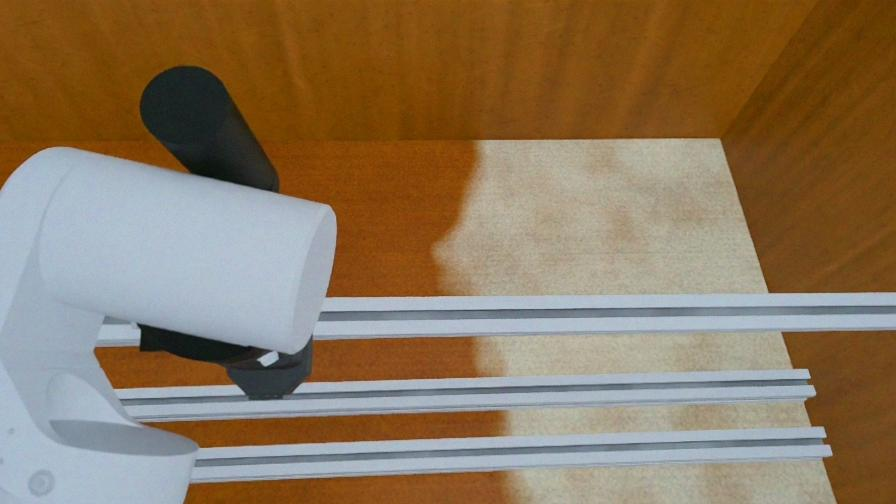

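Call:
move(target={"side":"left","x":0.76,"y":0.10,"z":0.50,"quat_wxyz":[0.99,0,-0.141,0]}, min_time_s=2, cameras=[])

Call:
move(target={"side":"left","x":0.80,"y":0.10,"z":0.42,"quat_wxyz":[0.996,0,-0.087,0]}, min_time_s=2, cameras=["head_camera"])

Scene clock: 912.93 s.
Joint torques (N m): left_arm=[-24.9 3.9 0.08 -11.21 -0.18 -1.05 0.41] | right_arm=[21 -2.95 -0.37 8.25 -0.03 1.35 -0.21]
External joint torques (N m): left_arm=[-5.43 1.24 0.49 -2.45 -0.07 -0.47 0.42] | right_arm=[-1.17 0.24 0.24 0.22 0.15 0.06 -0.18]
Wrist force (N): left_arm=[-5.3 -0.2 -17.6] | right_arm=[-0.4 -4.1 -10.9]
Wrist torque (N m): left_arm=[-0.24 -0.28 0.31] | right_arm=[0.10 -0.19 -0.29]
Wrist force, peak (N): left_arm=[-4.5 -0.9 -18.7] | right_arm=[-0.3 -4.0 -11.2]
move: done
base_odometry: x=+0.314 y=-0.623 heading=-0.001
lidar_m: 0.39 0.42 0.59 4.69 1.95 1.42 1.35 1.40 1.92 4.85 0.56 0.41
joint_positions: torso_squat_rad=+0.800 torso_shift_rad=+0.350 torso_pitch_rad=+1.000 torso_yaw_rad=+0.001 left_shoulder_pitch_rad=-1.663 left_shoulder_roll_rad=+0.195 left_shoulder_yaw_rad=+0.161 left_elbow_rad=-0.978 left_forearm_roll_rad=-0.105 left_wrist_pitch_rad=+1.328 left_hand_roll_rad=+0.263 left_gripper_m=+0.031 right_shoulder_pitch_rad=-0.036 right_shoulder_roll_rad=-0.200 right_shoulder_yaw_rad=+0.004 right_elbow_rad=-0.198 right_forearm_roll_rad=-0.043 right_wrist_pitch_rad=-0.006 right_hand_roll_rad=+0.044 right_gripper_m=+0.100 head_pan_rad=+0.000 head_tilt_rad=+0.100
joint_status: all done
wheel_motors_off: 0
motor_effort: left_wheel=-4(5) right_wheel=+3(6)
chest: x=+0.1997 y=+0.0002 z=+0.9057 quat_wxyz=(+0.877, +0.000, +0.480, +0.001) (m; base frame)
left_hand: x=+0.7586 y=+0.1003 z=+0.4994 quat_wxyz=(+0.990, +0.000, -0.142, +0.000) (m; base frame)
left_hand_status: reached (checked arc, planned for 2.0 s): 2 mm and 0.1 deg off.
right_hand: x=-0.2878 y=-0.3692 z=+0.4439 quat_wxyz=(+0.924, -0.079, +0.370, +0.063) (m; base frame)
pictures: none

Scene clock: 915.27 s.
Joint torques (N m): left_arm=[-24.9 4.75 -0.2 -10.35 0.2 -2.14 -0.24] | right_arm=[20.76 -3.24 -0.32 8.2 0.04 1.2 -0.29]
External joint torques (N m): left_arm=[-5.11 1.09 -0.06 -2.9 0.21 -1.05 -0.21] | right_arm=[-1.41 -0.05 0.29 0.17 0.21 -0.09 -0.25]
Wrist force (N): left_arm=[-9.0 1.1 -15.6] | right_arm=[-0.3 -4.1 -11.0]
Wrist torque (N m): left_arm=[-0.34 -0.31 0.25] | right_arm=[0.10 -0.19 -0.29]
Wrist force, peak (N): left_arm=[-8.7 1.2 -17.1] | right_arm=[-0.5 -4.1 -11.1]
move: short
base_odometry: x=+0.314 y=-0.623 heading=-0.001
lidar_m: 0.39 0.43 0.59 4.69 1.96 1.44 1.35 1.40 1.91 4.86 0.57 0.42
joint_positions: torso_squat_rad=+0.800 torso_shift_rad=+0.350 torso_pitch_rad=+1.000 torso_yaw_rad=+0.001 left_shoulder_pitch_rad=-1.796 left_shoulder_roll_rad=+0.258 left_shoulder_yaw_rad=+0.193 left_elbow_rad=-0.266 left_forearm_roll_rad=-0.054 left_wrist_pitch_rad=+0.452 left_hand_roll_rad=+0.247 left_gripper_m=+0.031 right_shoulder_pitch_rad=-0.036 right_shoulder_roll_rad=-0.200 right_shoulder_yaw_rad=+0.004 right_elbow_rad=-0.198 right_forearm_roll_rad=-0.043 right_wrist_pitch_rad=-0.006 right_hand_roll_rad=+0.044 right_gripper_m=+0.100 head_pan_rad=+0.000 head_tilt_rad=+0.100
joint_status: all done
wheel_motors_off: 0
motor_effort: left_wheel=-3(4) right_wheel=+4(5)
chest: x=+0.1997 y=+0.0002 z=+0.9057 quat_wxyz=(+0.877, +0.000, +0.480, +0.001) (m; base frame)
left_hand: x=+0.7970 y=+0.1005 z=+0.4204 quat_wxyz=(+0.958, -0.054, -0.281, -0.005) (m; base frame)
left_hand_status: short (checked arc, as near as the solve gets, planned for 2.0 s): 3 mm and 23.5 deg off. The place is met; only the turn is off.
right_hand: x=-0.2878 y=-0.3692 z=+0.4440 quat_wxyz=(+0.924, -0.079, +0.370, +0.063) (m; base frame)
pictures: head_camera
camera_calibration:
head_camera: T_world_to_cam=[[-0.0508701, -0.998296, 0.0285802, -0.00322608], [-0.867728, 0.030013, -0.496132, 0.880274], [0.494429, -0.0500381, -0.867776, 0.616938], [0, 0, 0, 1]]

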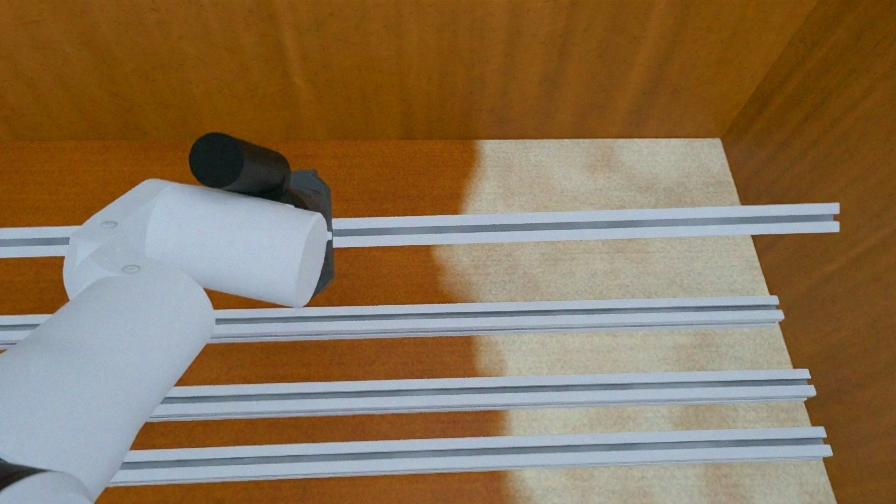

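Call:
move(target={"side":"left","x":0.76,"y":0.10,"z":0.50,"quat_wxyz":[0.99,0,-0.141,0]}, min_time_s=2, cameras=[])

Call:
move(base={"x_m_s":0.04,"for_s":1.25}, cameras=[])

Call:
move(joints={"torso_pitch_rad":1.1}, cameras=["head_camera"])

Scene clock: 922.37 s.
Joint torques (N m): left_arm=[-24.55 2.04 -1.83 -11.95 -0.6 -1.39 0.26] | right_arm=[20.96 -2.85 -0.5 8.5 0.02 1.37 -0.28]
External joint torques (N m): left_arm=[-5 -0.7 -1.54 -3.2 -0.49 -0.81 0.28] | right_arm=[-1.21 0.34 0.11 0.47 0.2 0.08 -0.24]
Wrist force (N): left_arm=[-5.1 -0.1 -17.8] | right_arm=[-0.3 -4.1 -10.8]
Wrist torque (N m): left_arm=[-0.21 -0.29 0.28] | right_arm=[0.09 -0.18 -0.28]
Wrist force, peak (N): left_arm=[-6.3 0.0 -17.9] | right_arm=[-0.2 -4.0 -11.5]
move: done
base_odometry: x=+0.314 y=-0.623 heading=-0.001
lidar_m: 0.39 0.42 0.59 4.68 1.95 1.43 1.35 1.40 1.91 4.86 0.57 0.42
joint_positions: torso_squat_rad=+0.800 torso_shift_rad=+0.350 torso_pitch_rad=+1.000 torso_yaw_rad=+0.001 left_shoulder_pitch_rad=-1.669 left_shoulder_roll_rad=+0.204 left_shoulder_yaw_rad=+0.148 left_elbow_rad=-0.965 left_forearm_roll_rad=-0.093 left_wrist_pitch_rad=+1.327 left_hand_roll_rad=+0.272 left_gripper_m=+0.031 right_shoulder_pitch_rad=-0.036 right_shoulder_roll_rad=-0.200 right_shoulder_yaw_rad=+0.004 right_elbow_rad=-0.198 right_forearm_roll_rad=-0.043 right_wrist_pitch_rad=-0.006 right_hand_roll_rad=+0.044 right_gripper_m=+0.100 head_pan_rad=+0.000 head_tilt_rad=+0.100
joint_status: all done
wheel_motors_off: 0
motor_effort: left_wheel=-3(4) right_wheel=+1(5)
chest: x=+0.1998 y=+0.0002 z=+0.9057 quat_wxyz=(+0.877, +0.000, +0.480, +0.001) (m; base frame)
left_hand: x=+0.7592 y=+0.1004 z=+0.4991 quat_wxyz=(+0.990, +0.000, -0.140, +0.000) (m; base frame)
left_hand_status: reached (checked arc, planned for 2.0 s): 1 mm and 0.1 deg off.
right_hand: x=-0.2878 y=-0.3692 z=+0.4440 quat_wxyz=(+0.924, -0.079, +0.370, +0.063) (m; base frame)
pictures: none

Scene clock: 924.33 s.
Joint torques (N m): left_arm=[-24.85 2.53 -2.26 -11.84 -0.47 -1.07 0.58] | right_arm=[20.88 -2.88 -0.08 8.46 0.05 1.34 -0.32]
External joint torques (N m): left_arm=[-5.3 -0.2 -1.96 -3.09 -0.35 -0.49 0.59] | right_arm=[-1.29 0.3 0.53 0.42 0.23 0.05 -0.28]
Wrist force (N): left_arm=[-5.2 -0.4 -16.9] | right_arm=[-0.5 -3.9 -11.0]
Wrist torque (N m): left_arm=[-0.29 -0.32 0.32] | right_arm=[0.08 -0.21 -0.26]
Wrist force, peak (N): left_arm=[-6.1 -0.4 -18.8] | right_arm=[-0.6 -3.9 -11.2]
move: done
base_odometry: x=+0.365 y=-0.623 heading=-0.001
lidar_m: 0.35 0.36 0.52 4.52 2.03 1.48 1.40 1.46 1.99 4.66 0.48 0.36
base_status: done (sent for 1.27 of 1.27 s)
joint_positions: torso_squat_rad=+0.800 torso_shift_rad=+0.350 torso_pitch_rad=+1.001 torso_yaw_rad=+0.001 left_shoulder_pitch_rad=-1.669 left_shoulder_roll_rad=+0.204 left_shoulder_yaw_rad=+0.148 left_elbow_rad=-0.965 left_forearm_roll_rad=-0.093 left_wrist_pitch_rad=+1.327 left_hand_roll_rad=+0.272 left_gripper_m=+0.031 right_shoulder_pitch_rad=-0.036 right_shoulder_roll_rad=-0.200 right_shoulder_yaw_rad=+0.004 right_elbow_rad=-0.198 right_forearm_roll_rad=-0.043 right_wrist_pitch_rad=-0.006 right_hand_roll_rad=+0.044 right_gripper_m=+0.100 head_pan_rad=+0.000 head_tilt_rad=+0.100
wheel_motors_off: 0
motor_effort: left_wheel=-1(26) right_wheel=-1(27)
chest: x=+0.1998 y=+0.0002 z=+0.9056 quat_wxyz=(+0.877, +0.000, +0.480, +0.001) (m; base frame)
left_hand: x=+0.7592 y=+0.1004 z=+0.4989 quat_wxyz=(+0.990, +0.000, -0.140, +0.000) (m; base frame)
right_hand: x=-0.2878 y=-0.3692 z=+0.4440 quat_wxyz=(+0.924, -0.079, +0.370, +0.063) (m; base frame)
pictures: none

Scene clock: 925.43 s.
Joint torques (N m): left_arm=[-23.46 1.68 -1.97 -11.24 -0.68 -0.88 0.42] | right_arm=[22.48 -2.39 -0.43 8.91 -0.19 1.65 -0.39]
External joint torques (N m): left_arm=[-5.37 -0.21 -1.52 -2.8 -0.61 -0.47 0.42] | right_arm=[-1.37 0.24 0.16 0.27 0.01 0.22 -0.34]
Wrist force (N): left_arm=[-3.6 -0.6 -17.6] | right_arm=[-0.2 -4.1 -10.3]
Wrist torque (N m): left_arm=[-0.27 -0.28 0.25] | right_arm=[0.08 -0.20 -0.29]
Wrist force, peak (N): left_arm=[-4.3 -0.1 -19.3] | right_arm=[-0.3 -3.9 -11.2]
move: done
base_odometry: x=+0.365 y=-0.623 heading=-0.001
lidar_m: 0.35 0.37 0.52 4.52 2.02 1.47 1.40 1.46 2.00 4.66 0.50 0.36
joint_positions: torso_squat_rad=+0.800 torso_shift_rad=+0.350 torso_pitch_rad=+1.101 torso_yaw_rad=+0.001 left_shoulder_pitch_rad=-1.669 left_shoulder_roll_rad=+0.204 left_shoulder_yaw_rad=+0.148 left_elbow_rad=-0.965 left_forearm_roll_rad=-0.093 left_wrist_pitch_rad=+1.327 left_hand_roll_rad=+0.272 left_gripper_m=+0.031 right_shoulder_pitch_rad=-0.036 right_shoulder_roll_rad=-0.200 right_shoulder_yaw_rad=+0.004 right_elbow_rad=-0.198 right_forearm_roll_rad=-0.043 right_wrist_pitch_rad=-0.006 right_hand_roll_rad=+0.044 right_gripper_m=+0.100 head_pan_rad=+0.000 head_tilt_rad=+0.100
joint_status: all done
wheel_motors_off: 0
motor_effort: left_wheel=-1(2) right_wheel=+2(5)
chest: x=+0.2152 y=+0.0002 z=+0.8788 quat_wxyz=(+0.852, +0.000, +0.523, +0.001) (m; base frame)
left_hand: x=+0.7312 y=+0.1004 z=+0.4183 quat_wxyz=(+0.996, +0.000, -0.090, +0.000) (m; base frame)
right_hand: x=-0.3161 y=-0.3692 z=+0.4682 quat_wxyz=(+0.904, -0.075, +0.415, +0.067) (m; base frame)
pictures: head_camera
camera_calibration:
head_camera: T_world_to_cam=[[-0.0477511, -0.998296, 0.0335461, -0.00669767], [-0.913025, 0.0300026, -0.406798, 0.811601], [0.405099, -0.0500535, -0.912902, 0.644819], [0, 0, 0, 1]]

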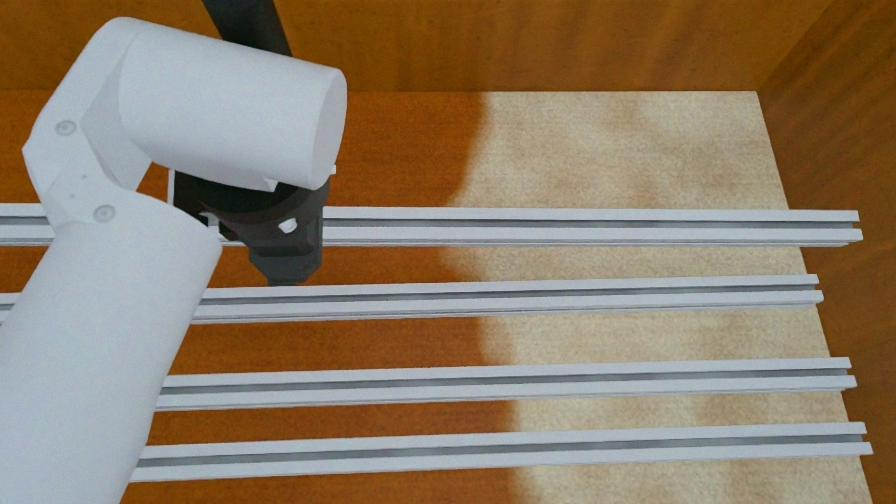

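Call:
move(target={"side":"left","x":0.765,"y":0.10,"z":0.38,"quat_wxyz":[0.998,0,-0.06,0]}, min_time_s=1.5, cameras=["head_camera"])

Call:
move(target={"side":"left","x":0.765,"y":0.10,"z":0.34,"quat_wxyz":[0.998,0,-0.06,0]}, min_time_s=1.5, cameras=["head_camera"])

Scene clock: 930.83 s.
Joint torques (N m): left_arm=[-25.43 4.46 0.05 -9.37 -0.01 -0.88 0.18] | right_arm=[22.97 -2.32 -0.28 9.1 -0.07 1.49 -0.05]
External joint torques (N m): left_arm=[-5.18 1.26 0.23 -2.19 0.02 -0.35 0.2] | right_arm=[-0.89 0.32 0.31 0.46 0.12 0.06 0]
Wrist force (N): left_arm=[-4.4 0.1 -17.5] | right_arm=[0.1 -4.0 -10.3]
Wrist torque (N m): left_arm=[-0.41 -0.27 0.25] | right_arm=[0.06 -0.17 -0.28]
Wrist force, peak (N): left_arm=[-5.6 0.3 -18.5] | right_arm=[-0.1 -3.9 -10.9]
move: short
base_odometry: x=+0.365 y=-0.623 heading=-0.001
lidar_m: 0.35 0.37 0.52 4.51 2.02 1.48 1.40 1.45 1.97 4.65 0.49 0.37
joint_positions: torso_squat_rad=+0.800 torso_shift_rad=+0.350 torso_pitch_rad=+1.101 torso_yaw_rad=+0.001 left_shoulder_pitch_rad=-1.948 left_shoulder_roll_rad=+0.278 left_shoulder_yaw_rad=+0.179 left_elbow_rad=-0.266 left_forearm_roll_rad=-0.060 left_wrist_pitch_rad=+0.841 left_hand_roll_rad=+0.272 left_gripper_m=+0.031 right_shoulder_pitch_rad=-0.036 right_shoulder_roll_rad=-0.200 right_shoulder_yaw_rad=+0.004 right_elbow_rad=-0.198 right_forearm_roll_rad=-0.043 right_wrist_pitch_rad=-0.006 right_hand_roll_rad=+0.044 right_gripper_m=+0.100 head_pan_rad=+0.000 head_tilt_rad=+0.100
joint_status: all done
wheel_motors_off: 0
motor_effort: left_wheel=-1(1) right_wheel=-2(5)
chest: x=+0.2152 y=+0.0002 z=+0.8788 quat_wxyz=(+0.852, +0.000, +0.523, +0.001) (m; base frame)
left_hand: x=+0.7633 y=+0.1004 z=+0.3798 quat_wxyz=(+0.992, -0.018, -0.123, -0.001) (m; base frame)
left_hand_status: short (checked arc, as near as the solve gets, planned for 1.5 s): 2 mm and 7.5 deg off. The place is met; only the turn is off.
right_hand: x=-0.3161 y=-0.3692 z=+0.4682 quat_wxyz=(+0.904, -0.075, +0.415, +0.067) (m; base frame)
pictures: head_camera
camera_calibration:
head_camera: T_world_to_cam=[[-0.0477357, -0.998296, 0.0335744, -0.00671291], [-0.913025, 0.029977, -0.4068, 0.811602], [0.4051, -0.0500731, -0.9129, 0.644819], [0, 0, 0, 1]]

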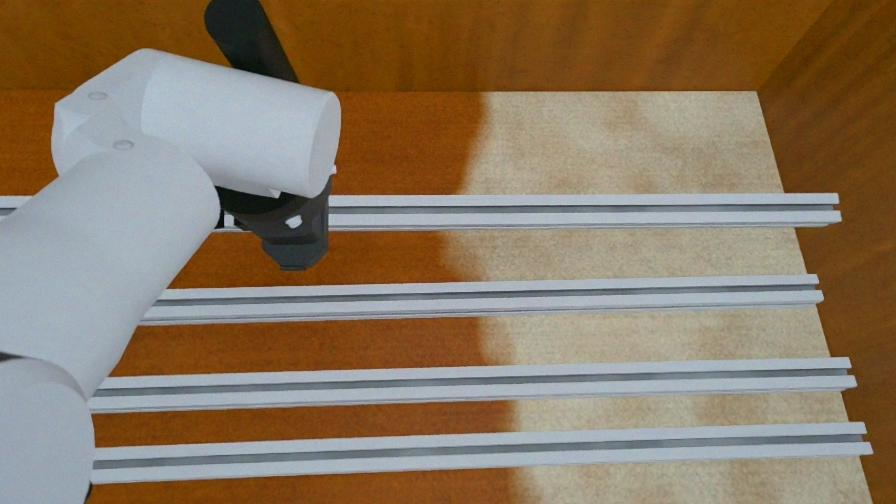

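Scene clock: 932.67 s.
Joint torques (N m): left_arm=[-22.42 2.15 -1.58 -9.59 0.18 -2.08 0.09] | right_arm=[22.04 -2.41 -0.38 9.12 -0.07 1.54 -0.36]
External joint torques (N m): left_arm=[-4.04 -0.65 -1.42 -2.77 0.18 -1.19 0.11] | right_arm=[-1.82 0.23 0.21 0.47 0.12 0.11 -0.32]
Wrist force (N): left_arm=[-7.7 1.0 -17.1] | right_arm=[0.1 -4.0 -10.7]
Wrist torque (N m): left_arm=[-0.33 -0.33 0.28] | right_arm=[0.06 -0.18 -0.28]
Wrist force, peak (N): left_arm=[-7.7 1.0 -17.1] | right_arm=[-0.1 -4.0 -10.9]
move: short
base_odometry: x=+0.365 y=-0.623 heading=-0.001
lidar_m: 0.35 0.36 0.52 4.51 2.02 1.47 1.40 1.45 1.97 4.66 0.50 0.36
joint_positions: torso_squat_rad=+0.800 torso_shift_rad=+0.350 torso_pitch_rad=+1.101 torso_yaw_rad=+0.001 left_shoulder_pitch_rad=-1.814 left_shoulder_roll_rad=+0.262 left_shoulder_yaw_rad=+0.174 left_elbow_rad=-0.266 left_forearm_roll_rad=-0.056 left_wrist_pitch_rad=+0.497 left_hand_roll_rad=+0.266 left_gripper_m=+0.031 right_shoulder_pitch_rad=-0.036 right_shoulder_roll_rad=-0.200 right_shoulder_yaw_rad=+0.004 right_elbow_rad=-0.198 right_forearm_roll_rad=-0.043 right_wrist_pitch_rad=-0.006 right_hand_roll_rad=+0.044 right_gripper_m=+0.100 head_pan_rad=+0.000 head_tilt_rad=+0.100
joint_status: all done
wheel_motors_off: 0
motor_effort: left_wheel=+0(1) right_wheel=-1(5)
chest: x=+0.2152 y=+0.0002 z=+0.8788 quat_wxyz=(+0.852, +0.000, +0.523, +0.001) (m; base frame)
left_hand: x=+0.7627 y=+0.1008 z=+0.3407 quat_wxyz=(+0.974, -0.048, -0.221, -0.003) (m; base frame)
left_hand_status: short (checked arc, as near as the solve gets, planned for 1.5 s): 3 mm and 19.5 deg off. The place is met; only the turn is off.
right_hand: x=-0.3161 y=-0.3692 z=+0.4682 quat_wxyz=(+0.904, -0.075, +0.415, +0.067) (m; base frame)
pictures: head_camera
camera_calibration:
head_camera: T_world_to_cam=[[-0.0477355, -0.998296, 0.0335744, -0.00671294], [-0.913025, 0.0299768, -0.4068, 0.811601], [0.4051, -0.0500731, -0.9129, 0.644819], [0, 0, 0, 1]]

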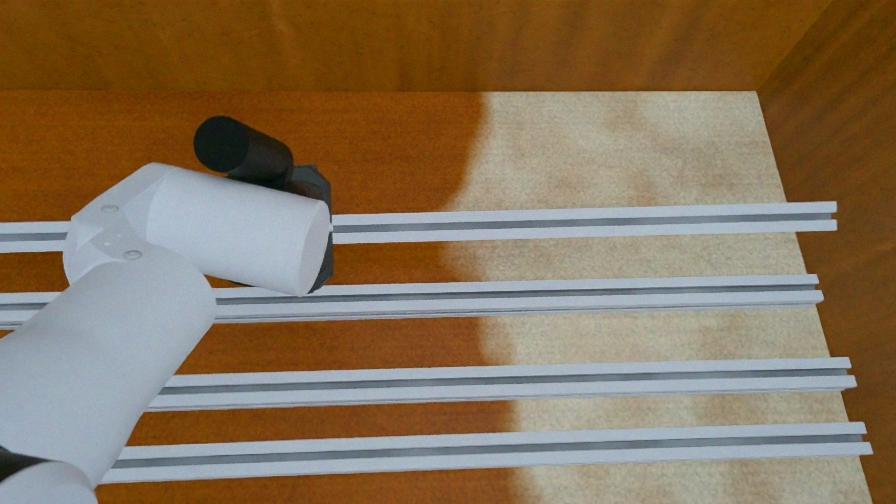

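Call:
move(target={"side":"left","x":0.74,"y":0.10,"z":0.50,"quat_wxyz":[0.99,0,-0.141,0]}, min_time_s=2, cameras=[])

Call:
move(joints={"torso_yaw_rad":-0.12}, min_time_s=2, cameras=[])

Call:
move(target={"side":"left","x":0.74,"y":0.11,"z":0.48,"quat_wxyz":[0.99,0,-0.141,0]}, min_time_s=2, cameras=["head_camera"])

Scene clock: 946.00 s.
Joint torques (N m): left_arm=[-22.35 1.61 -1.64 -11.76 -0.3 -1.07 0.42] | right_arm=[22.76 -2.62 -0.17 9.2 -0.04 1.61 -0.26]
External joint torques (N m): left_arm=[-4.93 0.02 -1.27 -3.01 -0.17 -0.49 0.44] | right_arm=[-1.09 0.02 0.42 0.56 0.15 0.18 -0.22]
Wrist force (N): left_arm=[-4.9 -0.7 -18.1] | right_arm=[0.1 -4.2 -10.6]
Wrist torque (N m): left_arm=[-0.60 -0.25 0.29] | right_arm=[0.10 -0.17 -0.28]
Wrist force, peak (N): left_arm=[-8.0 1.4 -17.8] | right_arm=[-0.1 -4.1 -10.8]
move: done
base_odometry: x=+0.365 y=-0.623 heading=-0.001
lidar_m: 0.34 0.37 0.52 4.51 2.03 1.48 1.40 1.46 1.98 4.66 0.50 0.36
joint_positions: torso_squat_rad=+0.800 torso_shift_rad=+0.350 torso_pitch_rad=+1.101 torso_yaw_rad=+0.001 left_shoulder_pitch_rad=-1.600 left_shoulder_roll_rad=+0.198 left_shoulder_yaw_rad=+0.106 left_elbow_rad=-1.371 left_forearm_roll_rad=-0.104 left_wrist_pitch_rad=+1.569 left_hand_roll_rad=+0.270 left_gripper_m=+0.031 right_shoulder_pitch_rad=-0.036 right_shoulder_roll_rad=-0.200 right_shoulder_yaw_rad=+0.004 right_elbow_rad=-0.198 right_forearm_roll_rad=-0.043 right_wrist_pitch_rad=-0.006 right_hand_roll_rad=+0.044 right_gripper_m=+0.100 head_pan_rad=+0.000 head_tilt_rad=+0.100
joint_status: all done
wheel_motors_off: 0
motor_effort: left_wheel=+0(1) right_wheel=-3(4)
chest: x=+0.2152 y=+0.0003 z=+0.8788 quat_wxyz=(+0.852, +0.000, +0.523, +0.001) (m; base frame)
left_hand: x=+0.7393 y=+0.1004 z=+0.4993 quat_wxyz=(+0.990, +0.000, -0.140, +0.000) (m; base frame)
left_hand_status: reached (checked arc, planned for 2.0 s): 1 mm and 0.2 deg off.
right_hand: x=-0.3161 y=-0.3692 z=+0.4682 quat_wxyz=(+0.904, -0.075, +0.415, +0.067) (m; base frame)
pictures: none

Scene clock: 948.30 s.
Joint torques (N m): left_arm=[-24.17 -5.78 -4.14 -11.96 2.47 -1.93 0.41] | right_arm=[22.34 -5.69 -0.86 9.1 -0.08 1.55 -0.35]
External joint torques (N m): left_arm=[-6.02 -5.25 -2.84 -3.27 2.4 -1.3 0.43] | right_arm=[-1.45 -0.03 -0.01 0.49 0.12 0.14 -0.3]
Wrist force (N): left_arm=[-4.5 8.2 -16.6] | right_arm=[0.1 -3.3 -10.5]
Wrist torque (N m): left_arm=[0.03 -0.24 0.16] | right_arm=[0.04 -0.16 -0.28]
Wrist force, peak (N): left_arm=[-5.2 37.7 -15.5] | right_arm=[0.1 -4.0 -10.7]
move: done
base_odometry: x=+0.365 y=-0.623 heading=-0.001
lidar_m: 0.35 0.37 0.52 4.52 2.02 1.48 1.40 1.46 1.98 4.66 0.50 0.37
joint_positions: torso_squat_rad=+0.800 torso_shift_rad=+0.350 torso_pitch_rad=+1.101 torso_yaw_rad=-0.120 left_shoulder_pitch_rad=-1.599 left_shoulder_roll_rad=+0.200 left_shoulder_yaw_rad=+0.106 left_elbow_rad=-1.371 left_forearm_roll_rad=-0.105 left_wrist_pitch_rad=+1.569 left_hand_roll_rad=+0.270 left_gripper_m=+0.031 right_shoulder_pitch_rad=-0.036 right_shoulder_roll_rad=-0.200 right_shoulder_yaw_rad=+0.004 right_elbow_rad=-0.198 right_forearm_roll_rad=-0.043 right_wrist_pitch_rad=-0.006 right_hand_roll_rad=+0.044 right_gripper_m=+0.100 head_pan_rad=+0.000 head_tilt_rad=+0.100
joint_status: all done
wheel_motors_off: 0
motor_effort: left_wheel=+8(19) right_wheel=-9(18)
chest: x=+0.2152 y=+0.0004 z=+0.8788 quat_wxyz=(+0.851, -0.032, +0.522, -0.051) (m; base frame)
left_hand: x=+0.7431 y=+0.0313 z=+0.4921 quat_wxyz=(+0.988, -0.056, -0.140, -0.019) (m; base frame)
right_hand: x=-0.3366 y=-0.3816 z=+0.5087 quat_wxyz=(+0.900, -0.113, +0.420, +0.019) (m; base frame)
pictures: none

Scene clock: 950.63 s.
Joint torques (N m): left_arm=[-20.94 2.96 -0.26 -12.14 -0.72 -0.95 -0.21] | right_arm=[22.92 -5.9 -0.28 9.06 0.06 1.67 -0.17]
External joint torques (N m): left_arm=[-4.2 1.36 0.39 -3.45 -0.62 -0.36 -0.2] | right_arm=[-0.87 -0.24 0.56 0.44 0.27 0.25 -0.13]
Wrist force (N): left_arm=[-5.1 -0.7 -17.4] | right_arm=[0.0 -3.2 -10.4]
Wrist torque (N m): left_arm=[-0.17 -0.27 0.34] | right_arm=[0.02 -0.18 -0.27]
Wrist force, peak (N): left_arm=[-5.4 8.4 -17.3] | right_arm=[0.1 -3.4 -10.7]
move: done
base_odometry: x=+0.365 y=-0.623 heading=-0.001
lidar_m: 0.35 0.37 0.52 4.51 2.02 1.49 1.40 1.46 1.98 4.65 0.48 0.36
joint_positions: torso_squat_rad=+0.800 torso_shift_rad=+0.350 torso_pitch_rad=+1.101 torso_yaw_rad=-0.120 left_shoulder_pitch_rad=-1.508 left_shoulder_roll_rad=+0.293 left_shoulder_yaw_rad=+0.142 left_elbow_rad=-1.469 left_forearm_roll_rad=-0.124 left_wrist_pitch_rad=+1.610 left_hand_roll_rad=+0.226 left_gripper_m=+0.031 right_shoulder_pitch_rad=-0.036 right_shoulder_roll_rad=-0.200 right_shoulder_yaw_rad=+0.004 right_elbow_rad=-0.198 right_forearm_roll_rad=-0.043 right_wrist_pitch_rad=-0.006 right_hand_roll_rad=+0.044 right_gripper_m=+0.100 head_pan_rad=+0.000 head_tilt_rad=+0.100
joint_status: all done
wheel_motors_off: 0
motor_effort: left_wheel=+8(8) right_wheel=-7(10)
chest: x=+0.2152 y=+0.0003 z=+0.8788 quat_wxyz=(+0.851, -0.032, +0.522, -0.051) (m; base frame)
left_hand: x=+0.7395 y=+0.1096 z=+0.4793 quat_wxyz=(+0.990, +0.001, -0.140, +0.000) (m; base frame)
left_hand_status: reached (checked arc, planned for 2.0 s): 1 mm and 0.1 deg off.
right_hand: x=-0.3367 y=-0.3816 z=+0.5088 quat_wxyz=(+0.900, -0.113, +0.420, +0.019) (m; base frame)
pictures: head_camera
camera_calibration:
head_camera: T_world_to_cam=[[-0.102103, -0.984758, 0.14081, -0.089178], [-0.911186, 0.0357864, -0.410439, 0.814397], [0.399144, -0.170211, -0.900951, 0.635644], [0, 0, 0, 1]]

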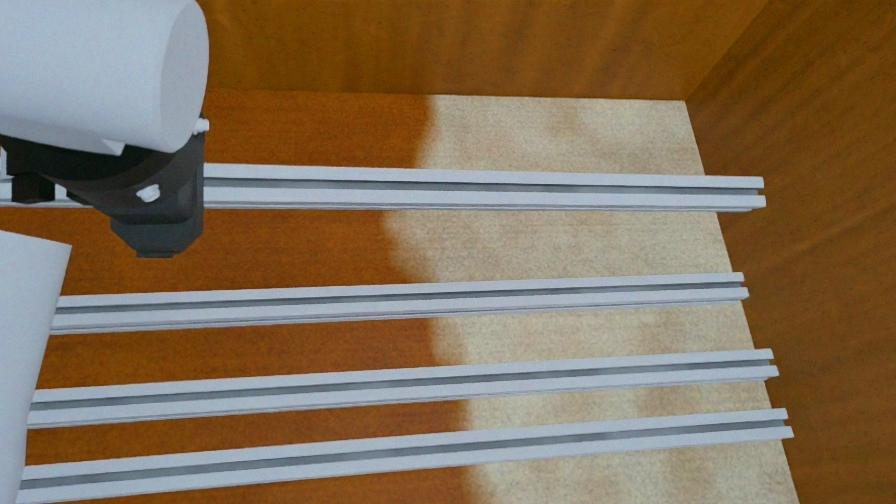

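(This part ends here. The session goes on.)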